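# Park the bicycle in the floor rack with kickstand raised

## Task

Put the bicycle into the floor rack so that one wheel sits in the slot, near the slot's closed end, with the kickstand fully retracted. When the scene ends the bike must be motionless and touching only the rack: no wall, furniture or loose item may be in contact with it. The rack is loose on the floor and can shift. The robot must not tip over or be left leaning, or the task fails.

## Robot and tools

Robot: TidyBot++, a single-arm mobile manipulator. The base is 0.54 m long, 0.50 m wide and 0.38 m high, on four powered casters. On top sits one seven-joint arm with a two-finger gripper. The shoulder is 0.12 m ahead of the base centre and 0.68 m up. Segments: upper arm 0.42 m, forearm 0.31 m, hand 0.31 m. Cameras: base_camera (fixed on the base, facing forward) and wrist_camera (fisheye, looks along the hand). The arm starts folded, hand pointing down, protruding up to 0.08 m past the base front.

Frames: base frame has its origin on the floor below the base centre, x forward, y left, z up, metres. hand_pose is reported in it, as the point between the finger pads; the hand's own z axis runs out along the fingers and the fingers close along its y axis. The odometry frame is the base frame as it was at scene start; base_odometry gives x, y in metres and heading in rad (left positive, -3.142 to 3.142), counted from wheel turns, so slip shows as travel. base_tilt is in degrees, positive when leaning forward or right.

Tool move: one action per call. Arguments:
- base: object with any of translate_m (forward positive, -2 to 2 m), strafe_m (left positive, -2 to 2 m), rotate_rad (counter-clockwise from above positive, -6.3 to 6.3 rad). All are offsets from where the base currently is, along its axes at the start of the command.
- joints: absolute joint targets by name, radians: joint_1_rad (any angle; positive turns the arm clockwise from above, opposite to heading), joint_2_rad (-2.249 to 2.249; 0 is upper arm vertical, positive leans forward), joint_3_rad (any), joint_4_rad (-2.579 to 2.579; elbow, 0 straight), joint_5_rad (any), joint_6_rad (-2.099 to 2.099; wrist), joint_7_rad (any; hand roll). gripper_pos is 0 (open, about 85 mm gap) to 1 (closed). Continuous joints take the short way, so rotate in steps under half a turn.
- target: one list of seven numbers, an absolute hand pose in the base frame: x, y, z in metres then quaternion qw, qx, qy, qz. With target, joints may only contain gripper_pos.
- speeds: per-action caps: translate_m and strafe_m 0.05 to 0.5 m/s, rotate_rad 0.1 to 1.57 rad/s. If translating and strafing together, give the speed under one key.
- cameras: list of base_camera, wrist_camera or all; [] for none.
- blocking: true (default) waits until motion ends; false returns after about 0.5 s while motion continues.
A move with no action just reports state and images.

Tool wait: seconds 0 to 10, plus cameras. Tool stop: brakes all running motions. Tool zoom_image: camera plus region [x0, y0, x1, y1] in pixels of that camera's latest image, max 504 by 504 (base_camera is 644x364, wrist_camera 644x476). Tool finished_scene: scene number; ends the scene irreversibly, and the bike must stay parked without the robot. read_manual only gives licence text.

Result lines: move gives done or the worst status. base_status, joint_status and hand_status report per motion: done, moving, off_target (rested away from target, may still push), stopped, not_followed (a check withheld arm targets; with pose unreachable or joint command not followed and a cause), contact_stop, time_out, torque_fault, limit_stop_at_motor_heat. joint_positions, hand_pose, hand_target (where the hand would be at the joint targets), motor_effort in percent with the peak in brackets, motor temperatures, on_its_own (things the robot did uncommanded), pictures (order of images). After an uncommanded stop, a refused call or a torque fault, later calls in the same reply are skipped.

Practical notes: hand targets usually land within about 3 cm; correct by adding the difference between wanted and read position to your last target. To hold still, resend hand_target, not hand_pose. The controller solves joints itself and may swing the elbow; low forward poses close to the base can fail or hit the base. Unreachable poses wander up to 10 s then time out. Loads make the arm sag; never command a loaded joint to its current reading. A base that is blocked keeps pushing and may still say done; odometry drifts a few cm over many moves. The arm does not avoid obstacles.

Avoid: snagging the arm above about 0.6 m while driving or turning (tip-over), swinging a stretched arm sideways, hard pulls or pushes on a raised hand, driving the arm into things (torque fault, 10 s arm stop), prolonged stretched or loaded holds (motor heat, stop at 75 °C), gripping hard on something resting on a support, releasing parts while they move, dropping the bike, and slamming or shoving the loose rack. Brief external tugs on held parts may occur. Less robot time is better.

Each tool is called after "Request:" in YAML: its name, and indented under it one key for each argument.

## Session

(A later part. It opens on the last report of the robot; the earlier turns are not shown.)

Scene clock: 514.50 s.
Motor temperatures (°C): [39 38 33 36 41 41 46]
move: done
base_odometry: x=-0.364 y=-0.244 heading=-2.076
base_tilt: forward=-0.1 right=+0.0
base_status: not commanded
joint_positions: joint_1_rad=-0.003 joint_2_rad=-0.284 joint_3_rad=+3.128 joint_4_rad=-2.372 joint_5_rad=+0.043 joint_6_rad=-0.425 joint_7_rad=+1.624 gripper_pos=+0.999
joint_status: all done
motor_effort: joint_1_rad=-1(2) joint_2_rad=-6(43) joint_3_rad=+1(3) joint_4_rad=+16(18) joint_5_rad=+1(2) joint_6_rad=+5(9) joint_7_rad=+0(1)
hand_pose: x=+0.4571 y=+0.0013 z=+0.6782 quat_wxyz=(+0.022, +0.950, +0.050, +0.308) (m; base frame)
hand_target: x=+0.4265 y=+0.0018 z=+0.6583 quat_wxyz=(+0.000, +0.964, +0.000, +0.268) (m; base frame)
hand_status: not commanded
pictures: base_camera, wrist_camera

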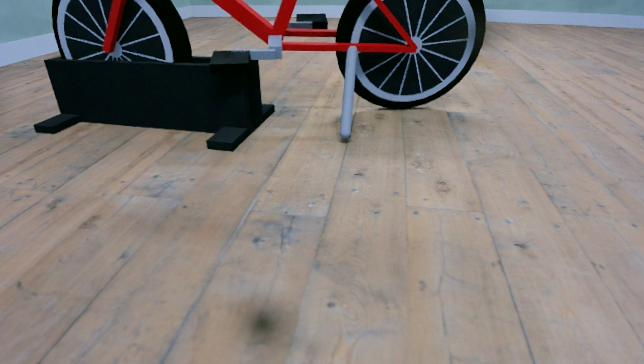

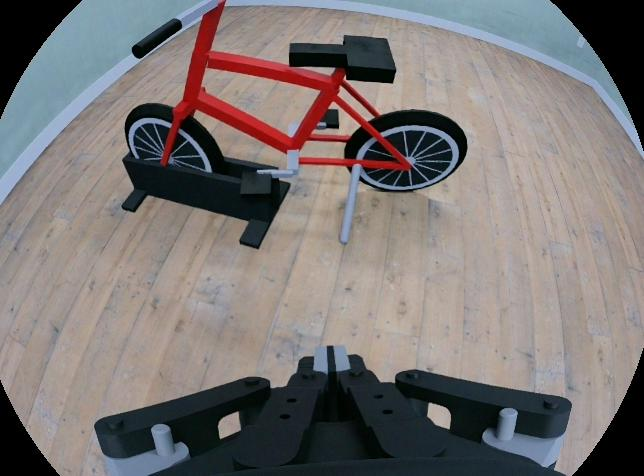

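Request:
move:
  base: {"translate_m": 0.25, "strafe_m": -0.09}
  speeds: {"translate_m": 0.25}
  joints: {"joint_2_rad": 0.347, "joint_4_rad": -2.434, "joint_6_rad": 0.46}

Scene clock: 540.07 s.
Motor temperatures (°C): [39 38 33 36 41 41 46]
move: done
base_odometry: x=-0.564 y=-0.419 heading=-2.076
base_tilt: forward=+0.0 right=+0.1
base_status: done
joint_positions: joint_1_rad=-0.003 joint_2_rad=+0.339 joint_3_rad=+3.128 joint_4_rad=-2.406 joint_5_rad=+0.043 joint_6_rad=+0.381 joint_7_rad=+1.624 gripper_pos=+0.999
joint_status: all done
motor_effort: joint_1_rad=-1(2) joint_2_rad=-21(23) joint_3_rad=+1(3) joint_4_rad=+9(17) joint_5_rad=+0(1) joint_6_rad=+7(8) joint_7_rad=+0(0)
hand_pose: x=+0.5982 y=+0.0145 z=+0.5668 quat_wxyz=(+0.005, +0.924, +0.053, +0.379) (m; base frame)
hand_target: x=+0.6007 y=+0.0021 z=+0.5711 quat_wxyz=(-0.001, +0.917, +0.000, +0.399) (m; base frame)
hand_status: not commanded
pictures: base_camera, wrist_camera

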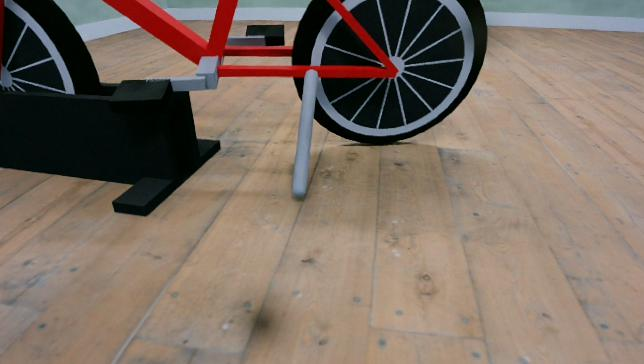

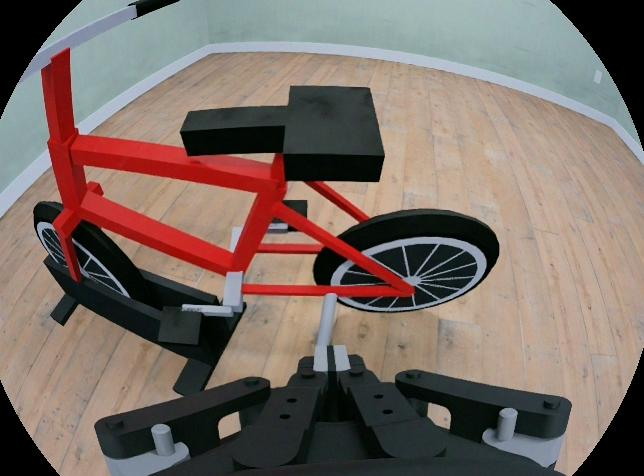

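Request:
move:
  joints: {"joint_2_rad": 0.547, "joint_4_rad": -2.266, "joint_6_rad": 0.55}

Request:
move:
  base: {"translate_m": 0.13}
  speeds: {"translate_m": 0.15}

Scene clock: 559.73 s.
Motor temperatures (°C): [39 38 33 36 41 41 46]
move: done
base_odometry: x=-0.564 y=-0.419 heading=-2.076
base_tilt: forward=+0.0 right=+0.1
base_status: not commanded
joint_positions: joint_1_rad=-0.003 joint_2_rad=+0.539 joint_3_rad=+3.128 joint_4_rad=-2.287 joint_5_rad=+0.043 joint_6_rad=+0.472 joint_7_rad=+1.624 gripper_pos=+0.999
joint_status: all done
motor_effort: joint_1_rad=+0(1) joint_2_rad=-26(28) joint_3_rad=+1(2) joint_4_rad=+8(10) joint_5_rad=+0(1) joint_6_rad=+6(8) joint_7_rad=+0(0)
hand_pose: x=+0.6527 y=+0.0164 z=+0.5246 quat_wxyz=(+0.003, +0.922, +0.052, +0.384) (m; base frame)
hand_target: x=+0.6789 y=+0.0022 z=+0.5450 quat_wxyz=(-0.001, +0.905, +0.000, +0.425) (m; base frame)
hand_status: not commanded
pictures: base_camera, wrist_camera

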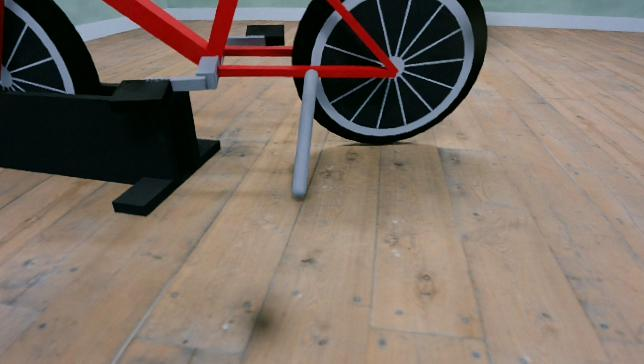

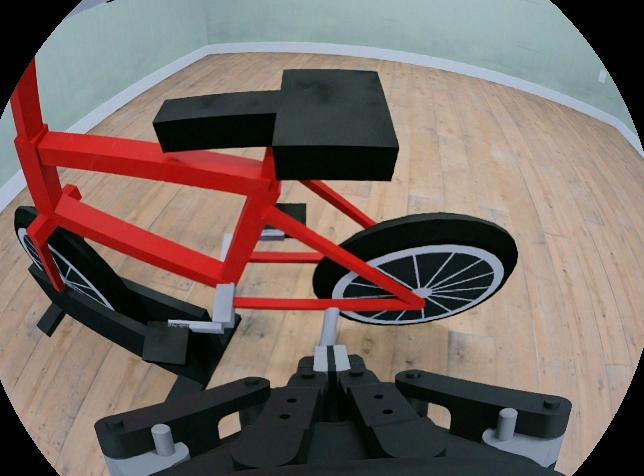

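Scene clock: 561.23 s.
Motor temperatures (°C): [39 38 33 36 41 41 46]
move: done
base_odometry: x=-0.627 y=-0.533 heading=-2.077
base_tilt: forward=+0.0 right=+0.0
base_status: done
joint_positions: joint_1_rad=-0.003 joint_2_rad=+0.540 joint_3_rad=+3.128 joint_4_rad=-2.282 joint_5_rad=+0.043 joint_6_rad=+0.477 joint_7_rad=+1.624 gripper_pos=+0.999
joint_status: not commanded
motor_effort: joint_1_rad=-1(2) joint_2_rad=-27(28) joint_3_rad=+1(2) joint_4_rad=+8(9) joint_5_rad=+1(1) joint_6_rad=+7(8) joint_7_rad=+0(0)
hand_pose: x=+0.6564 y=+0.0165 z=+0.5266 quat_wxyz=(+0.003, +0.920, +0.051, +0.388) (m; base frame)
hand_target: x=+0.6789 y=+0.0022 z=+0.5450 quat_wxyz=(-0.001, +0.905, +0.000, +0.425) (m; base frame)
hand_status: not commanded
pictures: base_camera, wrist_camera

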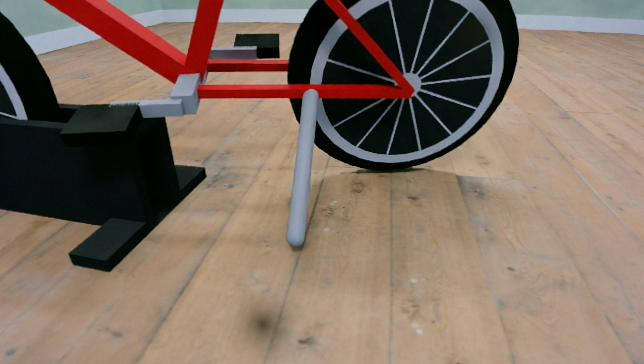

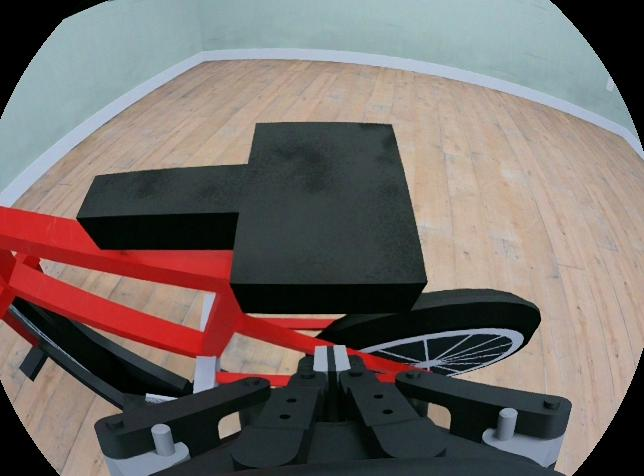

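Request:
move:
  base: {"translate_m": 0.07}
  speeds: {"translate_m": 0.08}

Scene clock: 568.93 s.
Motor temperatures (°C): [39 38 33 36 41 41 46]
move: done
base_odometry: x=-0.661 y=-0.594 heading=-2.077
base_tilt: forward=-0.1 right=+0.1
base_status: done
joint_positions: joint_1_rad=-0.003 joint_2_rad=+0.546 joint_3_rad=+3.128 joint_4_rad=-2.302 joint_5_rad=+0.043 joint_6_rad=+0.477 joint_7_rad=+1.624 gripper_pos=+0.999
joint_status: not commanded
motor_effort: joint_1_rad=-1(2) joint_2_rad=-28(30) joint_3_rad=+0(2) joint_4_rad=+16(17) joint_5_rad=+0(1) joint_6_rad=+12(13) joint_7_rad=+0(0)
hand_pose: x=+0.6449 y=+0.0164 z=+0.5172 quat_wxyz=(+0.002, +0.925, +0.052, +0.376) (m; base frame)
hand_target: x=+0.6789 y=+0.0022 z=+0.5450 quat_wxyz=(-0.001, +0.905, +0.000, +0.425) (m; base frame)
hand_status: not commanded
pictures: base_camera, wrist_camera

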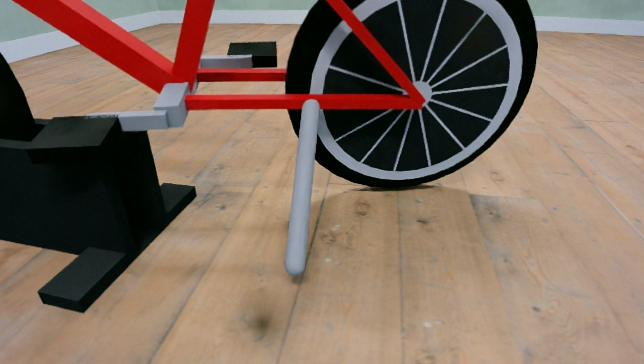

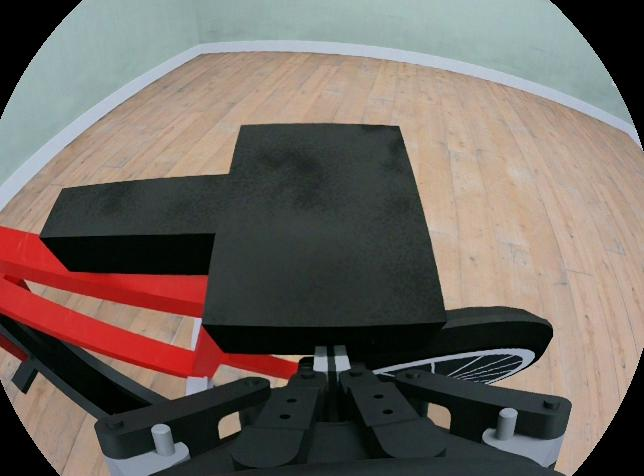

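Request:
move:
  base: {"translate_m": 0.05}
  speeds: {"translate_m": 0.08}

Scene clock: 572.77 s.
Motor temperatures (°C): [39 38 33 36 41 41 46]
move: done
base_odometry: x=-0.685 y=-0.638 heading=-2.078
base_tilt: forward=-0.1 right=+0.0
base_status: done
joint_positions: joint_1_rad=-0.003 joint_2_rad=+0.547 joint_3_rad=+3.128 joint_4_rad=-2.308 joint_5_rad=+0.043 joint_6_rad=+0.477 joint_7_rad=+1.624 gripper_pos=+0.999
joint_status: not commanded
motor_effort: joint_1_rad=-1(2) joint_2_rad=-27(29) joint_3_rad=+1(3) joint_4_rad=+16(20) joint_5_rad=+0(1) joint_6_rad=+12(15) joint_7_rad=+0(0)
hand_pose: x=+0.6418 y=+0.0163 z=+0.5149 quat_wxyz=(+0.002, +0.926, +0.052, +0.373) (m; base frame)
hand_target: x=+0.6789 y=+0.0022 z=+0.5450 quat_wxyz=(-0.001, +0.905, +0.000, +0.425) (m; base frame)
hand_status: not commanded
pictures: base_camera, wrist_camera

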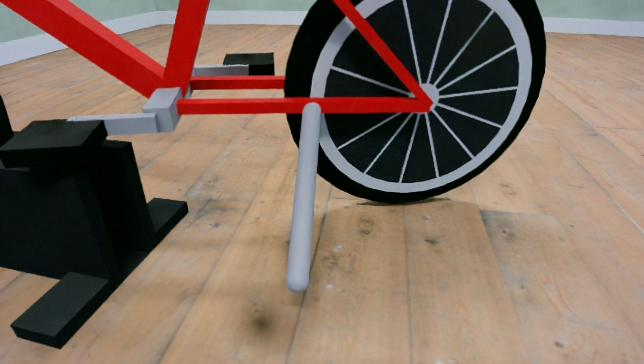

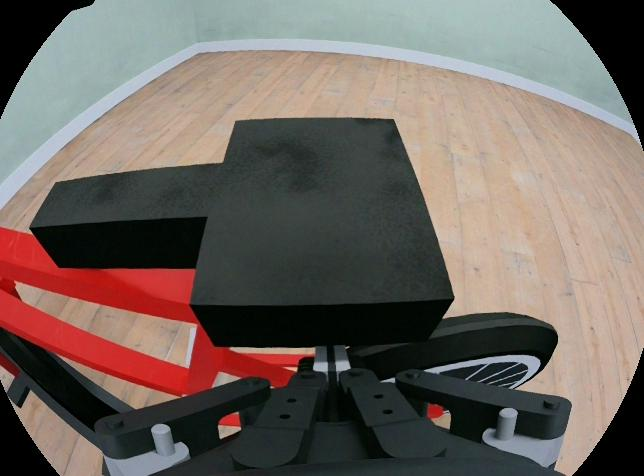

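Request:
move:
  base: {"translate_m": 0.045}
  speeds: {"translate_m": 0.08}

Scene clock: 577.23 s.
Motor temperatures (°C): [39 38 33 36 41 41 46]
move: done
base_odometry: x=-0.707 y=-0.677 heading=-2.078
base_tilt: forward=-0.1 right=+0.0
base_status: done
joint_positions: joint_1_rad=-0.003 joint_2_rad=+0.588 joint_3_rad=+3.129 joint_4_rad=-2.332 joint_5_rad=+0.043 joint_6_rad=+0.477 joint_7_rad=+1.624 gripper_pos=+0.999
joint_status: not commanded
motor_effort: joint_1_rad=-2(2) joint_2_rad=-33(37) joint_3_rad=+0(2) joint_4_rad=+17(22) joint_5_rad=+0(1) joint_6_rad=+15(19) joint_7_rad=+0(0)
hand_pose: x=+0.6213 y=+0.0153 z=+0.4872 quat_wxyz=(+0.001, +0.938, +0.051, +0.343) (m; base frame)
hand_target: x=+0.6789 y=+0.0022 z=+0.5450 quat_wxyz=(-0.001, +0.905, +0.000, +0.425) (m; base frame)
hand_status: not commanded
pictures: base_camera, wrist_camera

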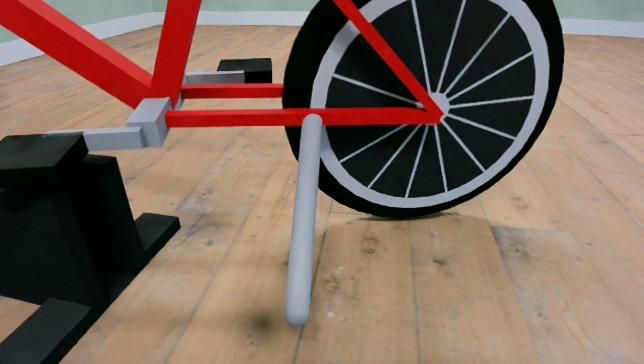

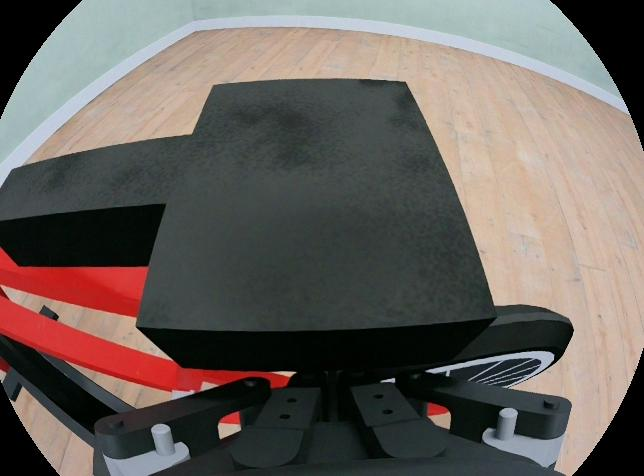

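Request:
move:
  base: {"translate_m": -0.2}
  speeds: {"translate_m": 0.15}

Request:
move:
  joints: {"joint_2_rad": 1.049, "joint_4_rad": -2.199, "joint_6_rad": 1.60}

Scene clock: 599.30 s.
Motor temperatures (°C): [39 38 33 36 41 41 46]
move: done
base_odometry: x=-0.610 y=-0.502 heading=-2.078
base_tilt: forward=-0.1 right=+0.0
base_status: done
joint_positions: joint_1_rad=-0.003 joint_2_rad=+0.565 joint_3_rad=+3.129 joint_4_rad=-2.286 joint_5_rad=+0.043 joint_6_rad=+0.486 joint_7_rad=+1.624 gripper_pos=+0.999
joint_status: not commanded
motor_effort: joint_1_rad=-1(1) joint_2_rad=-27(36) joint_3_rad=+1(2) joint_4_rad=+7(17) joint_5_rad=+0(1) joint_6_rad=+6(14) joint_7_rad=+0(0)
hand_pose: x=+0.6521 y=+0.0156 z=+0.5140 quat_wxyz=(+0.003, +0.924, +0.051, +0.378) (m; base frame)
hand_target: x=+0.6789 y=+0.0022 z=+0.5450 quat_wxyz=(-0.001, +0.905, +0.000, +0.425) (m; base frame)
hand_status: not commanded
pictures: base_camera, wrist_camera

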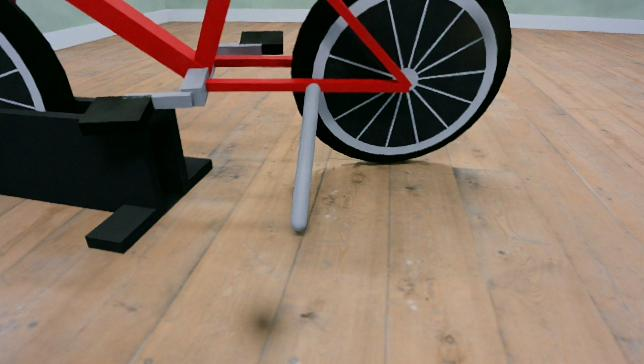

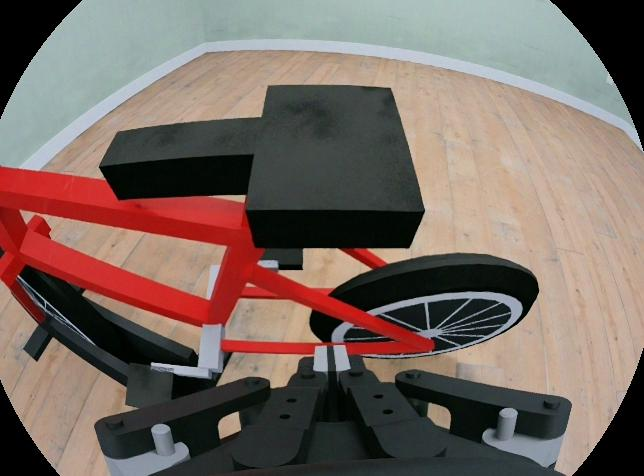

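Scene clock: 601.40 s.
Motor temperatures (°C): [39 38 33 36 41 41 46]
move: off_target
base_odometry: x=-0.610 y=-0.502 heading=-2.078
base_tilt: forward=-0.1 right=+0.1
base_status: not commanded
joint_positions: joint_1_rad=-0.003 joint_2_rad=+1.065 joint_3_rad=+3.129 joint_4_rad=-2.256 joint_5_rad=+0.043 joint_6_rad=+1.488 joint_7_rad=+1.624 gripper_pos=+0.999
joint_status: joint_4_rad off_target (ended at -2.256, target -2.199); joint_6_rad off_target (ended at +1.488, target +1.600); the others done
motor_effort: joint_1_rad=+0(2) joint_2_rad=-39(39) joint_3_rad=+0(2) joint_4_rad=+8(11) joint_5_rad=+0(1) joint_6_rad=+14(14) joint_7_rad=+0(0)
hand_pose: x=+0.7309 y=+0.0219 z=+0.4957 quat_wxyz=(-0.006, +0.793, +0.036, +0.609) (m; base frame)
hand_target: x=+0.7607 y=+0.0021 z=+0.5550 quat_wxyz=(-0.001, +0.734, +0.000, +0.679) (m; base frame)
hand_status: not commanded
pictures: base_camera, wrist_camera

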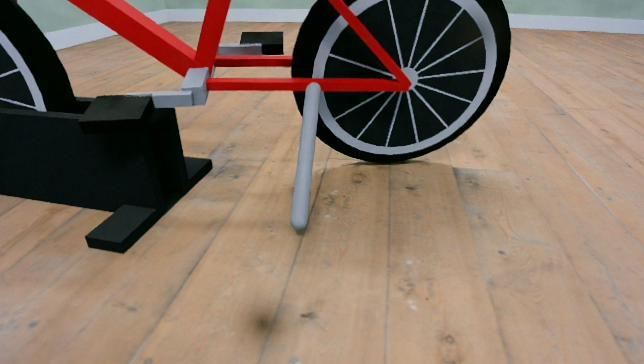

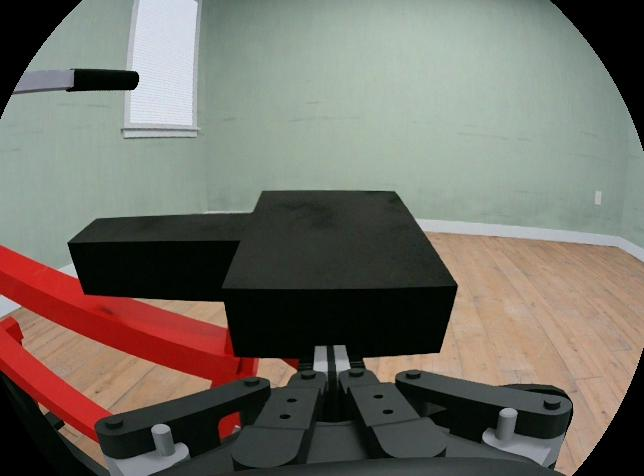

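Request:
move:
  base: {"translate_m": -0.06}
  joints: {"joint_2_rad": 1.038, "joint_4_rad": -2.186, "joint_6_rad": 1.57}

Request:
zoom_image:
  camera: "wrist_camera"
  region: [200, 150, 500, 400]

Scene clock: 613.70 s.
Motor temperatures (°C): [39 38 33 36 41 41 46]
move: done
base_odometry: x=-0.581 y=-0.449 heading=-2.078
base_tilt: forward=-0.1 right=+0.0
base_status: done
joint_positions: joint_1_rad=-0.003 joint_2_rad=+1.046 joint_3_rad=+3.129 joint_4_rad=-2.205 joint_5_rad=+0.043 joint_6_rad=+1.519 joint_7_rad=+1.624 gripper_pos=+0.999
joint_status: all done
motor_effort: joint_1_rad=-1(2) joint_2_rad=-34(41) joint_3_rad=+0(1) joint_4_rad=+3(8) joint_5_rad=+1(1) joint_6_rad=+9(15) joint_7_rad=+0(0)
hand_pose: x=+0.7557 y=+0.0218 z=+0.5306 quat_wxyz=(-0.005, +0.761, +0.035, +0.648) (m; base frame)
hand_target: x=+0.7658 y=+0.0021 z=+0.5564 quat_wxyz=(-0.001, +0.736, +0.000, +0.677) (m; base frame)
hand_status: not commanded
pictures: base_camera, wrist_camera

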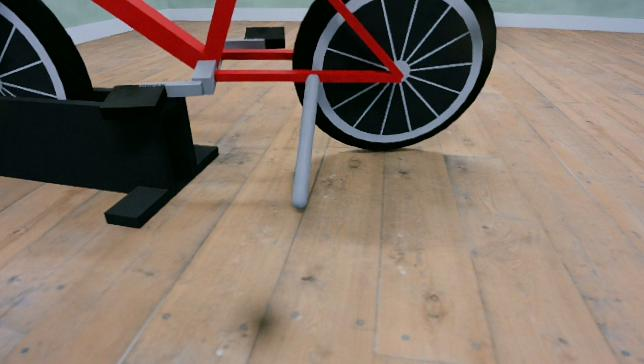

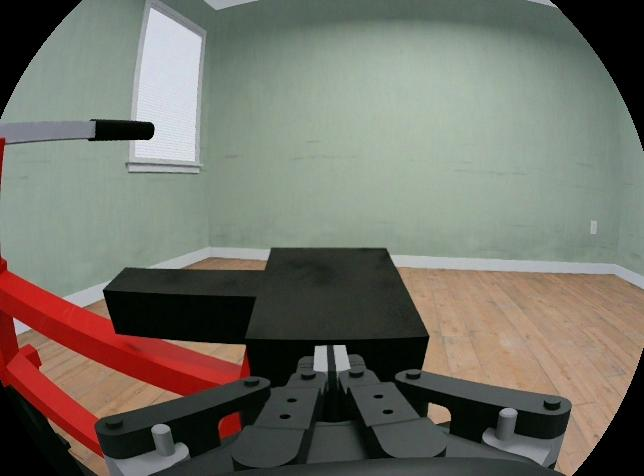

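Scaled by 1.680.

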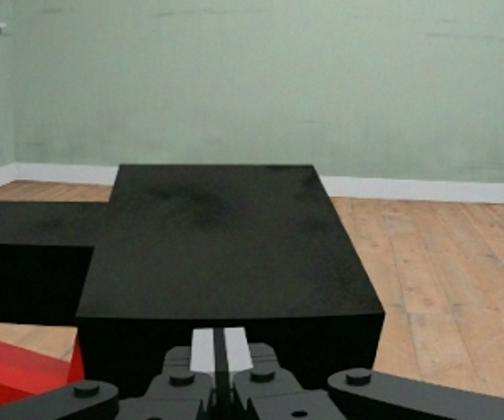

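Request:
move:
  joints: {"joint_2_rad": 1.08}
  cameras: []

Request:
move:
  base: {"translate_m": 0.08}
  speeds: {"translate_m": 0.1}

Scene clock: 618.67 s.
Motor temperatures (°C): [39 38 33 36 41 41 46]
move: done
base_odometry: x=-0.581 y=-0.449 heading=-2.078
base_tilt: forward=-0.1 right=+0.1
base_status: not commanded
joint_positions: joint_1_rad=-0.003 joint_2_rad=+1.075 joint_3_rad=+3.129 joint_4_rad=-2.205 joint_5_rad=+0.043 joint_6_rad=+1.519 joint_7_rad=+1.624 gripper_pos=+0.999
joint_status: all done
motor_effort: joint_1_rad=+0(1) joint_2_rad=-34(36) joint_3_rad=+1(1) joint_4_rad=+2(3) joint_5_rad=+0(1) joint_6_rad=+10(10) joint_7_rad=+0(0)
hand_pose: x=+0.7510 y=+0.0218 z=+0.5121 quat_wxyz=(-0.006, +0.770, +0.035, +0.637) (m; base frame)
hand_target: x=+0.7599 y=+0.0021 z=+0.5293 quat_wxyz=(-0.001, +0.750, +0.000, +0.661) (m; base frame)
hand_status: not commanded
pictures: none
No camera images: "cameras" was empty.

Scene clock: 620.03 s.
Motor temperatures (°C): [39 38 33 36 41 41 46]
move: done
base_odometry: x=-0.620 y=-0.519 heading=-2.078
base_tilt: forward=-0.2 right=+0.0
base_status: done
joint_positions: joint_1_rad=-0.003 joint_2_rad=+1.078 joint_3_rad=+3.130 joint_4_rad=-2.213 joint_5_rad=+0.043 joint_6_rad=+1.519 joint_7_rad=+1.624 gripper_pos=+0.999
joint_status: not commanded
motor_effort: joint_1_rad=+1(2) joint_2_rad=-35(37) joint_3_rad=+1(2) joint_4_rad=+8(10) joint_5_rad=+0(2) joint_6_rad=+9(11) joint_7_rad=+0(0)
hand_pose: x=+0.7474 y=+0.0218 z=+0.5079 quat_wxyz=(-0.006, +0.774, +0.035, +0.633) (m; base frame)
hand_target: x=+0.7599 y=+0.0021 z=+0.5293 quat_wxyz=(-0.001, +0.750, +0.000, +0.661) (m; base frame)
hand_status: not commanded
pictures: base_camera, wrist_camera

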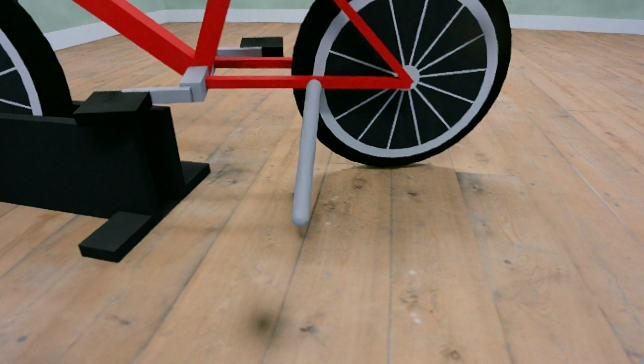

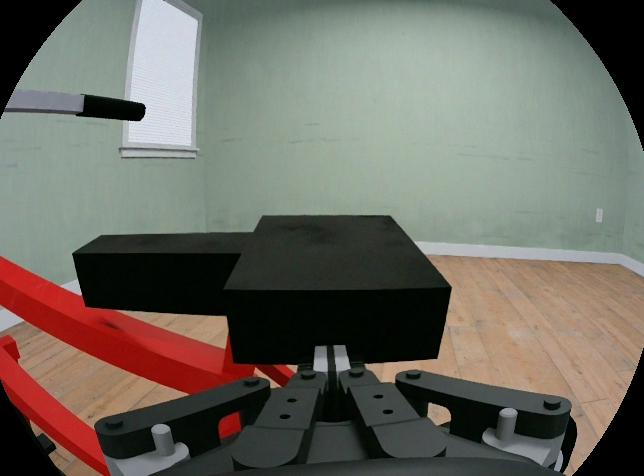

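Request:
move:
  base: {"translate_m": 0.04}
  speeds: {"translate_m": 0.1}

Request:
move:
  base: {"translate_m": 0.03}
  speeds: {"translate_m": 0.1}

Scene clock: 624.17 s.
Motor temperatures (°C): [39 38 33 36 41 41 46]
move: done
base_odometry: x=-0.640 y=-0.554 heading=-2.079
base_tilt: forward=+0.0 right=+0.1
base_status: done
joint_positions: joint_1_rad=-0.001 joint_2_rad=+1.104 joint_3_rad=+3.130 joint_4_rad=-2.212 joint_5_rad=+0.043 joint_6_rad=+1.519 joint_7_rad=+1.624 gripper_pos=+0.999
joint_status: not commanded
motor_effort: joint_1_rad=-1(2) joint_2_rad=-39(41) joint_3_rad=+0(3) joint_4_rad=+4(12) joint_5_rad=+0(2) joint_6_rad=+13(15) joint_7_rad=+0(0)
hand_pose: x=+0.7431 y=+0.0203 z=+0.4920 quat_wxyz=(-0.005, +0.781, +0.034, +0.623) (m; base frame)
hand_target: x=+0.7599 y=+0.0021 z=+0.5293 quat_wxyz=(-0.001, +0.750, +0.000, +0.661) (m; base frame)
hand_status: not commanded
pictures: base_camera, wrist_camera

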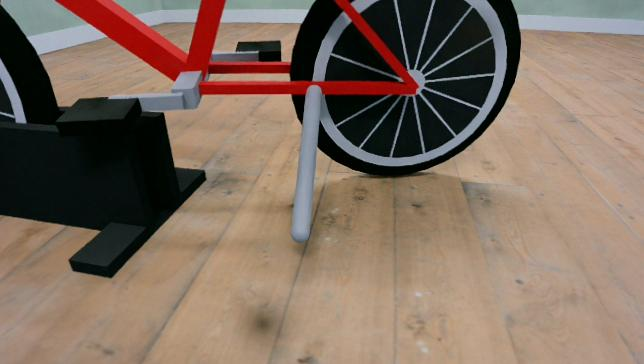

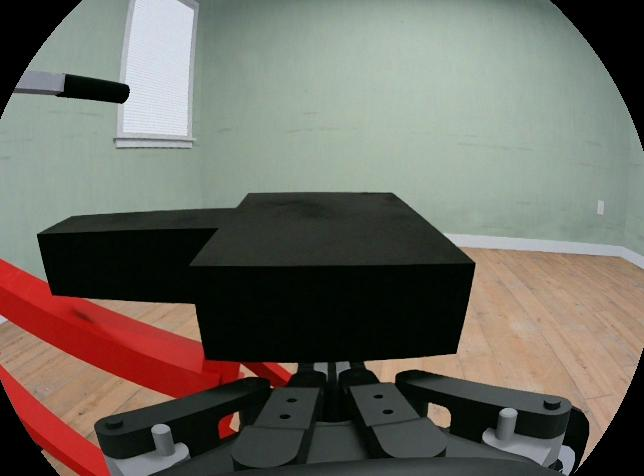

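Scene clock: 625.03 s.
Motor temperatures (°C): [39 38 33 36 41 41 46]
move: done
base_odometry: x=-0.654 y=-0.580 heading=-2.079
base_tilt: forward=+0.0 right=+0.0
base_status: done
joint_positions: joint_1_rad=-0.001 joint_2_rad=+1.104 joint_3_rad=+3.130 joint_4_rad=-2.207 joint_5_rad=+0.043 joint_6_rad=+1.521 joint_7_rad=+1.624 gripper_pos=+0.999
joint_status: not commanded
motor_effort: joint_1_rad=-1(3) joint_2_rad=-38(43) joint_3_rad=+0(2) joint_4_rad=+5(8) joint_5_rad=+1(2) joint_6_rad=+11(16) joint_7_rad=+0(0)
hand_pose: x=+0.7452 y=+0.0204 z=+0.4940 quat_wxyz=(-0.005, +0.779, +0.034, +0.626) (m; base frame)
hand_target: x=+0.7599 y=+0.0021 z=+0.5293 quat_wxyz=(-0.001, +0.750, +0.000, +0.661) (m; base frame)
hand_status: not commanded
pictures: base_camera, wrist_camera

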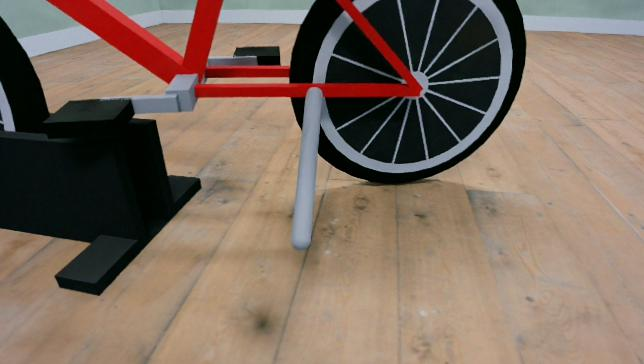

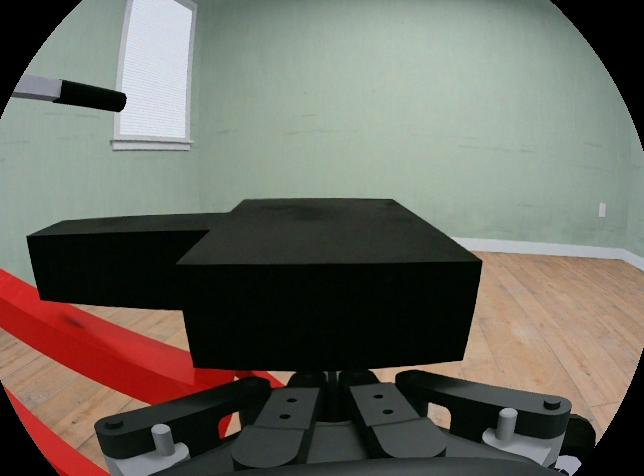

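Request:
move:
  base: {"translate_m": -0.14}
  speeds: {"translate_m": 0.2}
  cameras: []

Request:
move:
  joints: {"joint_2_rad": 1.046, "joint_4_rad": -2.186, "joint_5_rad": 0.0, "joint_6_rad": 1.57, "joint_7_rad": -0.07, "gripper_pos": 0.1}

Scene clock: 635.37 s.
Motor temperatures (°C): [39 38 33 36 41 41 46]
move: done
base_odometry: x=-0.586 y=-0.458 heading=-2.079
base_tilt: forward=+0.0 right=+0.0
base_status: done
joint_positions: joint_1_rad=+0.000 joint_2_rad=+1.083 joint_3_rad=+3.131 joint_4_rad=-2.202 joint_5_rad=+0.042 joint_6_rad=+1.539 joint_7_rad=+1.624 gripper_pos=+0.999
joint_status: not commanded
motor_effort: joint_1_rad=-1(4) joint_2_rad=-34(49) joint_3_rad=+0(2) joint_4_rad=+2(7) joint_5_rad=+0(3) joint_6_rad=+9(19) joint_7_rad=+0(0)
hand_pose: x=+0.7521 y=+0.0190 z=+0.5142 quat_wxyz=(-0.003, +0.765, +0.033, +0.643) (m; base frame)
hand_target: x=+0.7599 y=+0.0021 z=+0.5293 quat_wxyz=(-0.001, +0.750, +0.000, +0.661) (m; base frame)
hand_status: not commanded
pictures: none
No camera images: "cameras" was empty.

Scene clock: 637.53 s.
Motor temperatures (°C): [39 38 33 36 41 41 46]
move: done
base_odometry: x=-0.586 y=-0.458 heading=-2.079
base_tilt: forward=-0.1 right=+0.0
base_status: not commanded
joint_positions: joint_1_rad=+0.000 joint_2_rad=+1.072 joint_3_rad=+3.131 joint_4_rad=-2.202 joint_5_rad=+0.042 joint_6_rad=+1.539 joint_7_rad=+0.006 gripper_pos=+0.100
joint_status: all done
motor_effort: joint_1_rad=-1(1) joint_2_rad=-34(35) joint_3_rad=+1(1) joint_4_rad=+2(3) joint_5_rad=+0(2) joint_6_rad=+9(10) joint_7_rad=+0(1)
hand_pose: x=+0.7539 y=+0.0190 z=+0.5212 quat_wxyz=(-0.471, +0.550, -0.528, +0.444) (m; base frame)
hand_target: x=+0.7647 y=+0.0021 z=+0.5512 quat_wxyz=(-0.494, +0.504, -0.540, +0.459) (m; base frame)
hand_status: not commanded
pictures: base_camera, wrist_camera

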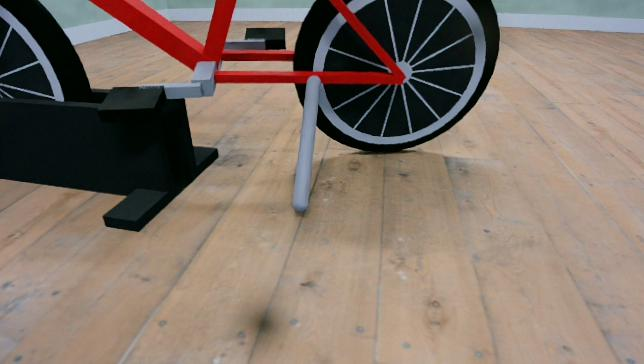

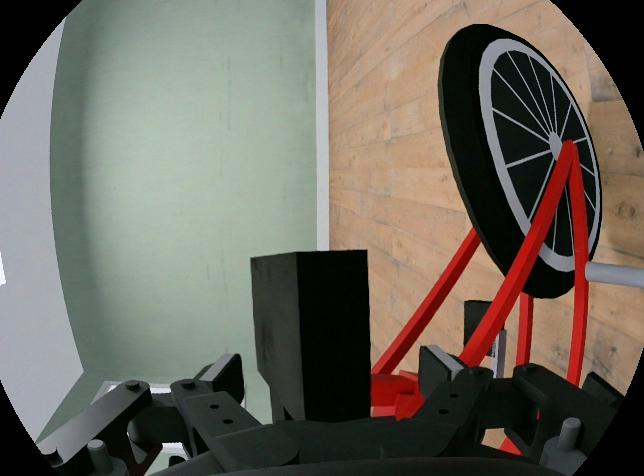

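Request:
move:

Scene clock: 659.83 s.
Motor temperatures (°C): [39 38 33 36 41 41 46]
base_odometry: x=-0.586 y=-0.458 heading=-2.079
base_tilt: forward=+0.0 right=+0.1
base_status: not commanded
joint_positions: joint_1_rad=+0.000 joint_2_rad=+1.072 joint_3_rad=+3.131 joint_4_rad=-2.202 joint_5_rad=+0.042 joint_6_rad=+1.539 joint_7_rad=+0.006 gripper_pos=+0.100
joint_status: all done
motor_effort: joint_1_rad=-1(1) joint_2_rad=-34(35) joint_3_rad=+1(1) joint_4_rad=+2(3) joint_5_rad=+1(2) joint_6_rad=+9(10) joint_7_rad=+0(1)
hand_pose: x=+0.7539 y=+0.0190 z=+0.5212 quat_wxyz=(-0.471, +0.550, -0.528, +0.444) (m; base frame)
hand_target: x=+0.7647 y=+0.0021 z=+0.5512 quat_wxyz=(-0.494, +0.504, -0.540, +0.459) (m; base frame)
hand_status: not commanded
pictures: base_camera, wrist_camera

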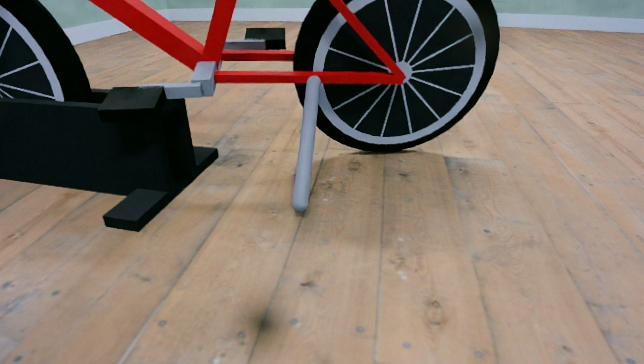

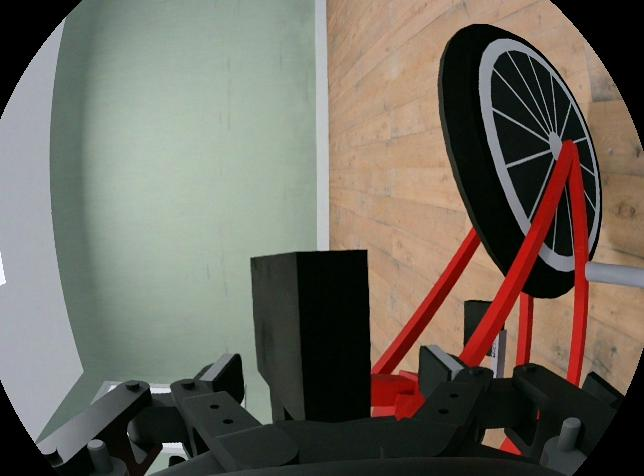

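Request:
move:
  base: {"translate_m":0.075}
  speeds: {"translate_m":0.1}

Scene clock: 666.67 s.
Motor temperatures (°C): [39 39 33 36 41 41 46]
move: done
base_odometry: x=-0.623 y=-0.523 heading=-2.079
base_tilt: forward=+0.0 right=+0.1
base_status: done
joint_positions: joint_1_rad=+0.000 joint_2_rad=+1.070 joint_3_rad=+3.131 joint_4_rad=-2.201 joint_5_rad=+0.042 joint_6_rad=+1.539 joint_7_rad=+0.006 gripper_pos=+0.100
joint_status: not commanded
motor_effort: joint_1_rad=-1(2) joint_2_rad=-34(35) joint_3_rad=+1(1) joint_4_rad=+2(3) joint_5_rad=+0(1) joint_6_rad=+9(10) joint_7_rad=+0(0)
hand_pose: x=+0.7544 y=+0.0190 z=+0.5223 quat_wxyz=(-0.471, +0.549, -0.528, +0.445) (m; base frame)
hand_target: x=+0.7647 y=+0.0021 z=+0.5512 quat_wxyz=(-0.494, +0.504, -0.540, +0.459) (m; base frame)
hand_status: not commanded
pictures: base_camera, wrist_camera

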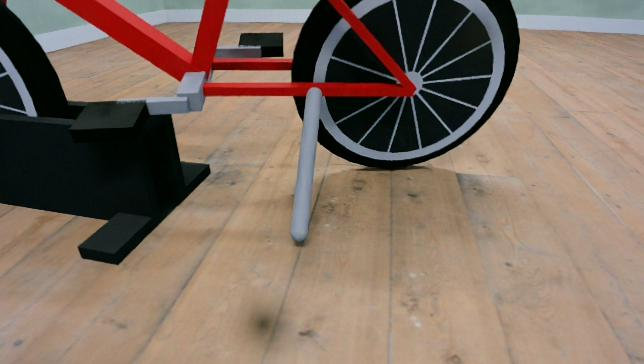

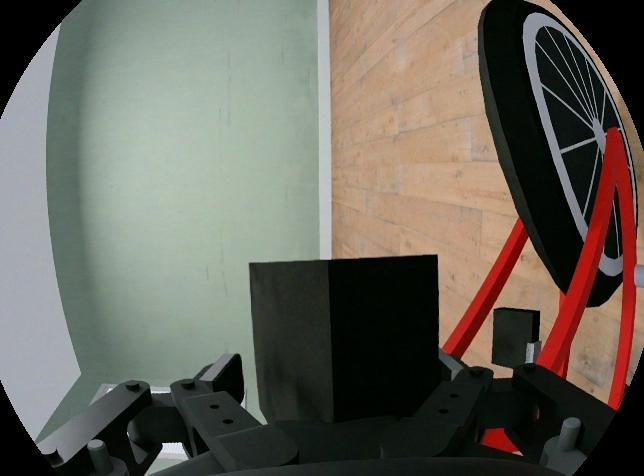

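Request:
move:
  base: {"translate_m":-0.07}
  speeds: {"translate_m":0.15}
  cameras: []

Request:
move:
  joints: {"joint_2_rad":1.088}

Scene clock: 673.97 s.
Motor temperatures (°C): [39 39 33 36 41 41 46]
move: done
base_odometry: x=-0.589 y=-0.462 heading=-2.080
base_tilt: forward=-0.1 right=+0.1
base_status: done
joint_positions: joint_1_rad=+0.000 joint_2_rad=+1.069 joint_3_rad=+3.131 joint_4_rad=-2.200 joint_5_rad=+0.042 joint_6_rad=+1.539 joint_7_rad=+0.006 gripper_pos=+0.100
joint_status: not commanded
motor_effort: joint_1_rad=-1(2) joint_2_rad=-34(35) joint_3_rad=+0(1) joint_4_rad=+2(4) joint_5_rad=+0(1) joint_6_rad=+9(10) joint_7_rad=+0(0)
hand_pose: x=+0.7548 y=+0.0190 z=+0.5234 quat_wxyz=(-0.472, +0.549, -0.527, +0.445) (m; base frame)
hand_target: x=+0.7647 y=+0.0021 z=+0.5512 quat_wxyz=(-0.494, +0.504, -0.540, +0.459) (m; base frame)
hand_status: not commanded
pictures: none
No camera images: "cameras" was empty.

Scene clock: 674.67 s.
Motor temperatures (°C): [39 39 33 36 41 41 46]
move: done
base_odometry: x=-0.589 y=-0.462 heading=-2.080
base_tilt: forward=-0.1 right=+0.0
base_status: not commanded
joint_positions: joint_1_rad=+0.000 joint_2_rad=+1.085 joint_3_rad=+3.131 joint_4_rad=-2.200 joint_5_rad=+0.042 joint_6_rad=+1.539 joint_7_rad=+0.006 gripper_pos=+0.100
joint_status: all done
motor_effort: joint_1_rad=+0(1) joint_2_rad=-34(36) joint_3_rad=+1(1) joint_4_rad=+2(3) joint_5_rad=+0(1) joint_6_rad=+9(11) joint_7_rad=+0(0)
hand_pose: x=+0.7521 y=+0.0190 z=+0.5128 quat_wxyz=(-0.467, +0.552, -0.531, +0.441) (m; base frame)
hand_target: x=+0.7587 y=+0.0021 z=+0.5242 quat_wxyz=(-0.482, +0.513, -0.551, +0.448) (m; base frame)
hand_status: not commanded
pictures: base_camera, wrist_camera

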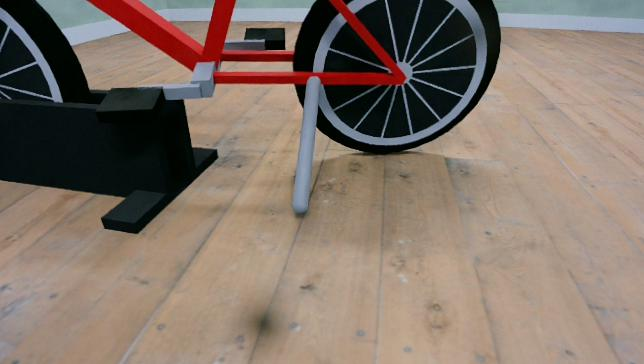

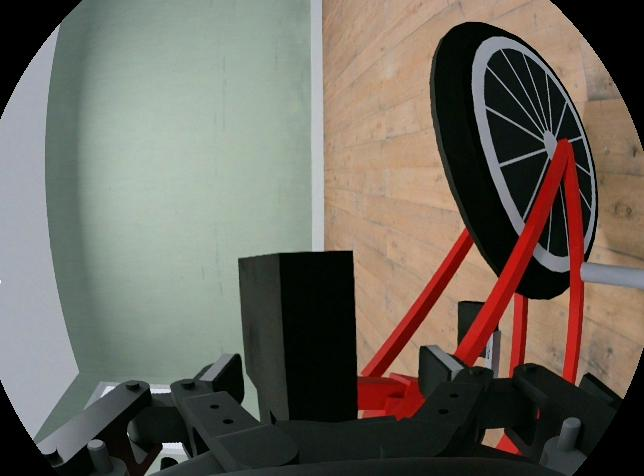

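Request:
move:
  base: {"translate_m":-0.08}
  joints: {"joint_2_rad":1.375,"joint_4_rad":-2.05,"joint_6_rad":2.05}

Scene clock: 686.80 s.
Motor temperatures (°C): [39 39 33 36 41 41 46]
move: done
base_odometry: x=-0.550 y=-0.392 heading=-2.080
base_tilt: forward=+0.0 right=+0.0
base_status: done
joint_positions: joint_1_rad=+0.000 joint_2_rad=+1.370 joint_3_rad=+3.131 joint_4_rad=-2.076 joint_5_rad=+0.042 joint_6_rad=+1.970 joint_7_rad=+0.006 gripper_pos=+0.100
joint_status: all done
motor_effort: joint_1_rad=-1(2) joint_2_rad=-35(37) joint_3_rad=+1(1) joint_4_rad=-1(2) joint_5_rad=+1(1) joint_6_rad=+10(11) joint_7_rad=+0(0)
hand_pose: x=+0.7466 y=+0.0165 z=+0.4956 quat_wxyz=(-0.538, +0.481, -0.470, +0.508) (m; base frame)
hand_target: x=+0.7492 y=+0.0018 z=+0.5224 quat_wxyz=(-0.566, +0.432, -0.465, +0.527) (m; base frame)
hand_status: not commanded
pictures: base_camera, wrist_camera

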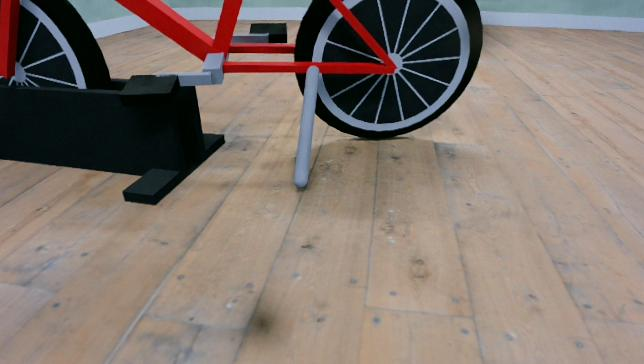

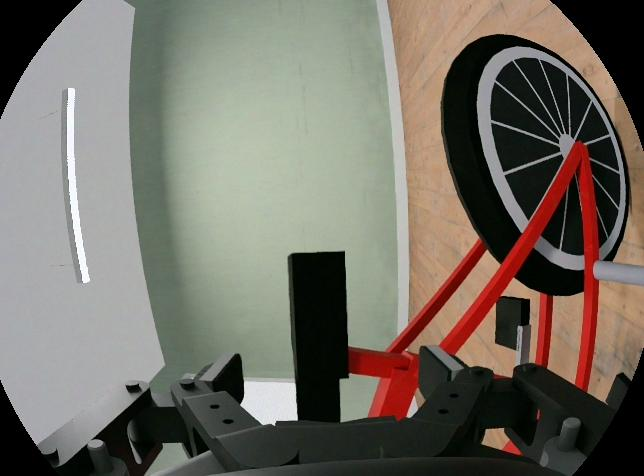

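Request:
move:
  base: {"translate_m":0.1}
  speeds: {"translate_m":0.15}
  joints: {"joint_2_rad":1.35}

Scene clock: 693.80 s.
Motor temperatures (°C): [39 39 33 36 41 41 46]
move: done
base_odometry: x=-0.598 y=-0.479 heading=-2.080
base_tilt: forward=-0.1 right=+0.0
base_status: done
joint_positions: joint_1_rad=+0.000 joint_2_rad=+1.365 joint_3_rad=+3.131 joint_4_rad=-2.068 joint_5_rad=+0.042 joint_6_rad=+1.974 joint_7_rad=+0.006 gripper_pos=+0.100
joint_status: all done
motor_effort: joint_1_rad=+0(2) joint_2_rad=-35(37) joint_3_rad=+1(1) joint_4_rad=+0(2) joint_5_rad=+1(1) joint_6_rad=+9(10) joint_7_rad=+0(0)
hand_pose: x=+0.7495 y=+0.0165 z=+0.5018 quat_wxyz=(-0.542, +0.477, -0.466, +0.512) (m; base frame)
hand_target: x=+0.7530 y=+0.0018 z=+0.5382 quat_wxyz=(-0.571, +0.426, -0.457, +0.532) (m; base frame)
hand_status: not commanded
pictures: base_camera, wrist_camera

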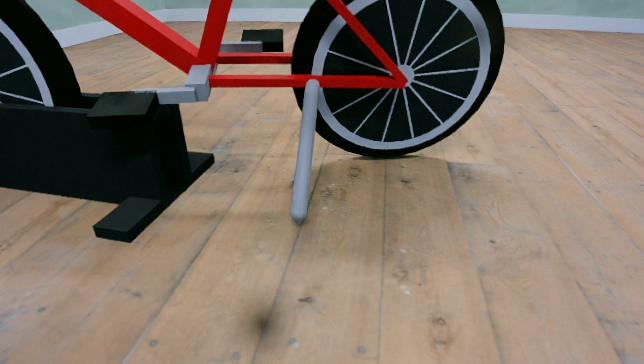

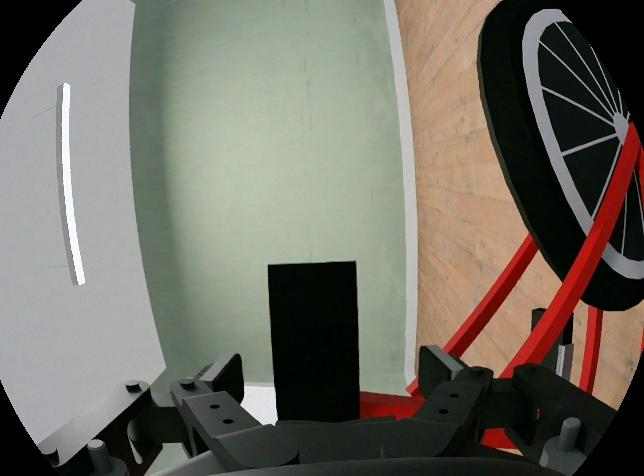

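Request:
move:
  joints: {"joint_2_rad":1.336}
  cameras: []

Request:
move:
  base: {"translate_m":0.045}
  speeds: {"translate_m":0.1}

Scene clock: 698.67 s.
Motor temperatures (°C): [39 39 33 36 41 41 46]
move: done
base_odometry: x=-0.598 y=-0.479 heading=-2.080
base_tilt: forward=-0.1 right=+0.0
base_status: not commanded
joint_positions: joint_1_rad=+0.000 joint_2_rad=+1.357 joint_3_rad=+3.131 joint_4_rad=-2.068 joint_5_rad=+0.042 joint_6_rad=+1.975 joint_7_rad=+0.006 gripper_pos=+0.100
joint_status: all done
motor_effort: joint_1_rad=-1(1) joint_2_rad=-36(37) joint_3_rad=+1(1) joint_4_rad=-1(1) joint_5_rad=+1(1) joint_6_rad=+9(10) joint_7_rad=+0(0)
hand_pose: x=+0.7509 y=+0.0165 z=+0.5069 quat_wxyz=(-0.544, +0.474, -0.463, +0.514) (m; base frame)
hand_target: x=+0.7549 y=+0.0018 z=+0.5471 quat_wxyz=(-0.575, +0.422, -0.453, +0.535) (m; base frame)
hand_status: not commanded
pictures: none
No camera images: "cameras" was empty.

Scene clock: 699.67 s.
Motor temperatures (°C): [39 39 33 36 41 41 46]
move: done
base_odometry: x=-0.620 y=-0.518 heading=-2.081
base_tilt: forward=-0.1 right=-0.1
base_status: done
joint_positions: joint_1_rad=+0.000 joint_2_rad=+1.357 joint_3_rad=+3.131 joint_4_rad=-2.068 joint_5_rad=+0.042 joint_6_rad=+1.975 joint_7_rad=+0.006 gripper_pos=+0.100
joint_status: not commanded
motor_effort: joint_1_rad=-1(1) joint_2_rad=-35(37) joint_3_rad=+0(2) joint_4_rad=-1(2) joint_5_rad=+0(1) joint_6_rad=+9(10) joint_7_rad=+0(0)
hand_pose: x=+0.7511 y=+0.0165 z=+0.5076 quat_wxyz=(-0.544, +0.474, -0.463, +0.515) (m; base frame)
hand_target: x=+0.7549 y=+0.0018 z=+0.5471 quat_wxyz=(-0.575, +0.422, -0.453, +0.535) (m; base frame)
hand_status: not commanded
pictures: base_camera, wrist_camera

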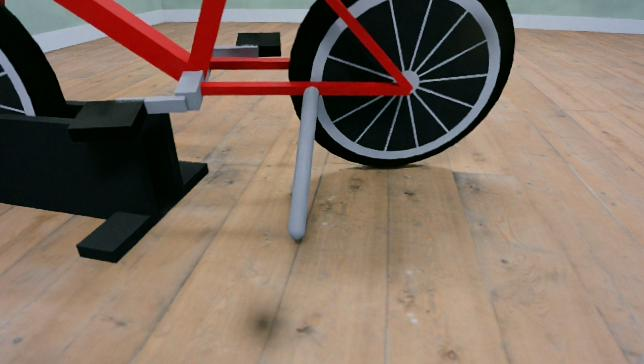

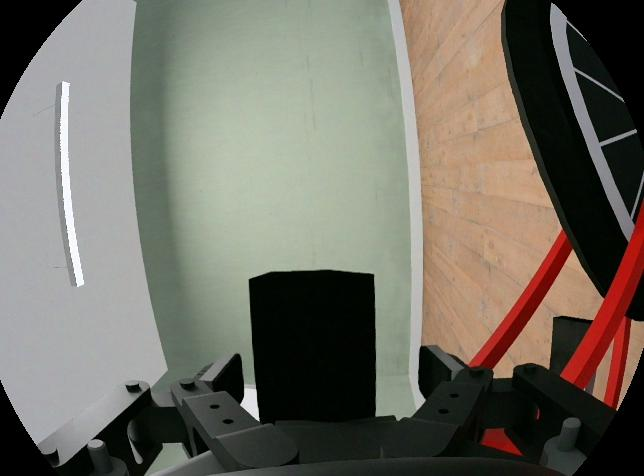

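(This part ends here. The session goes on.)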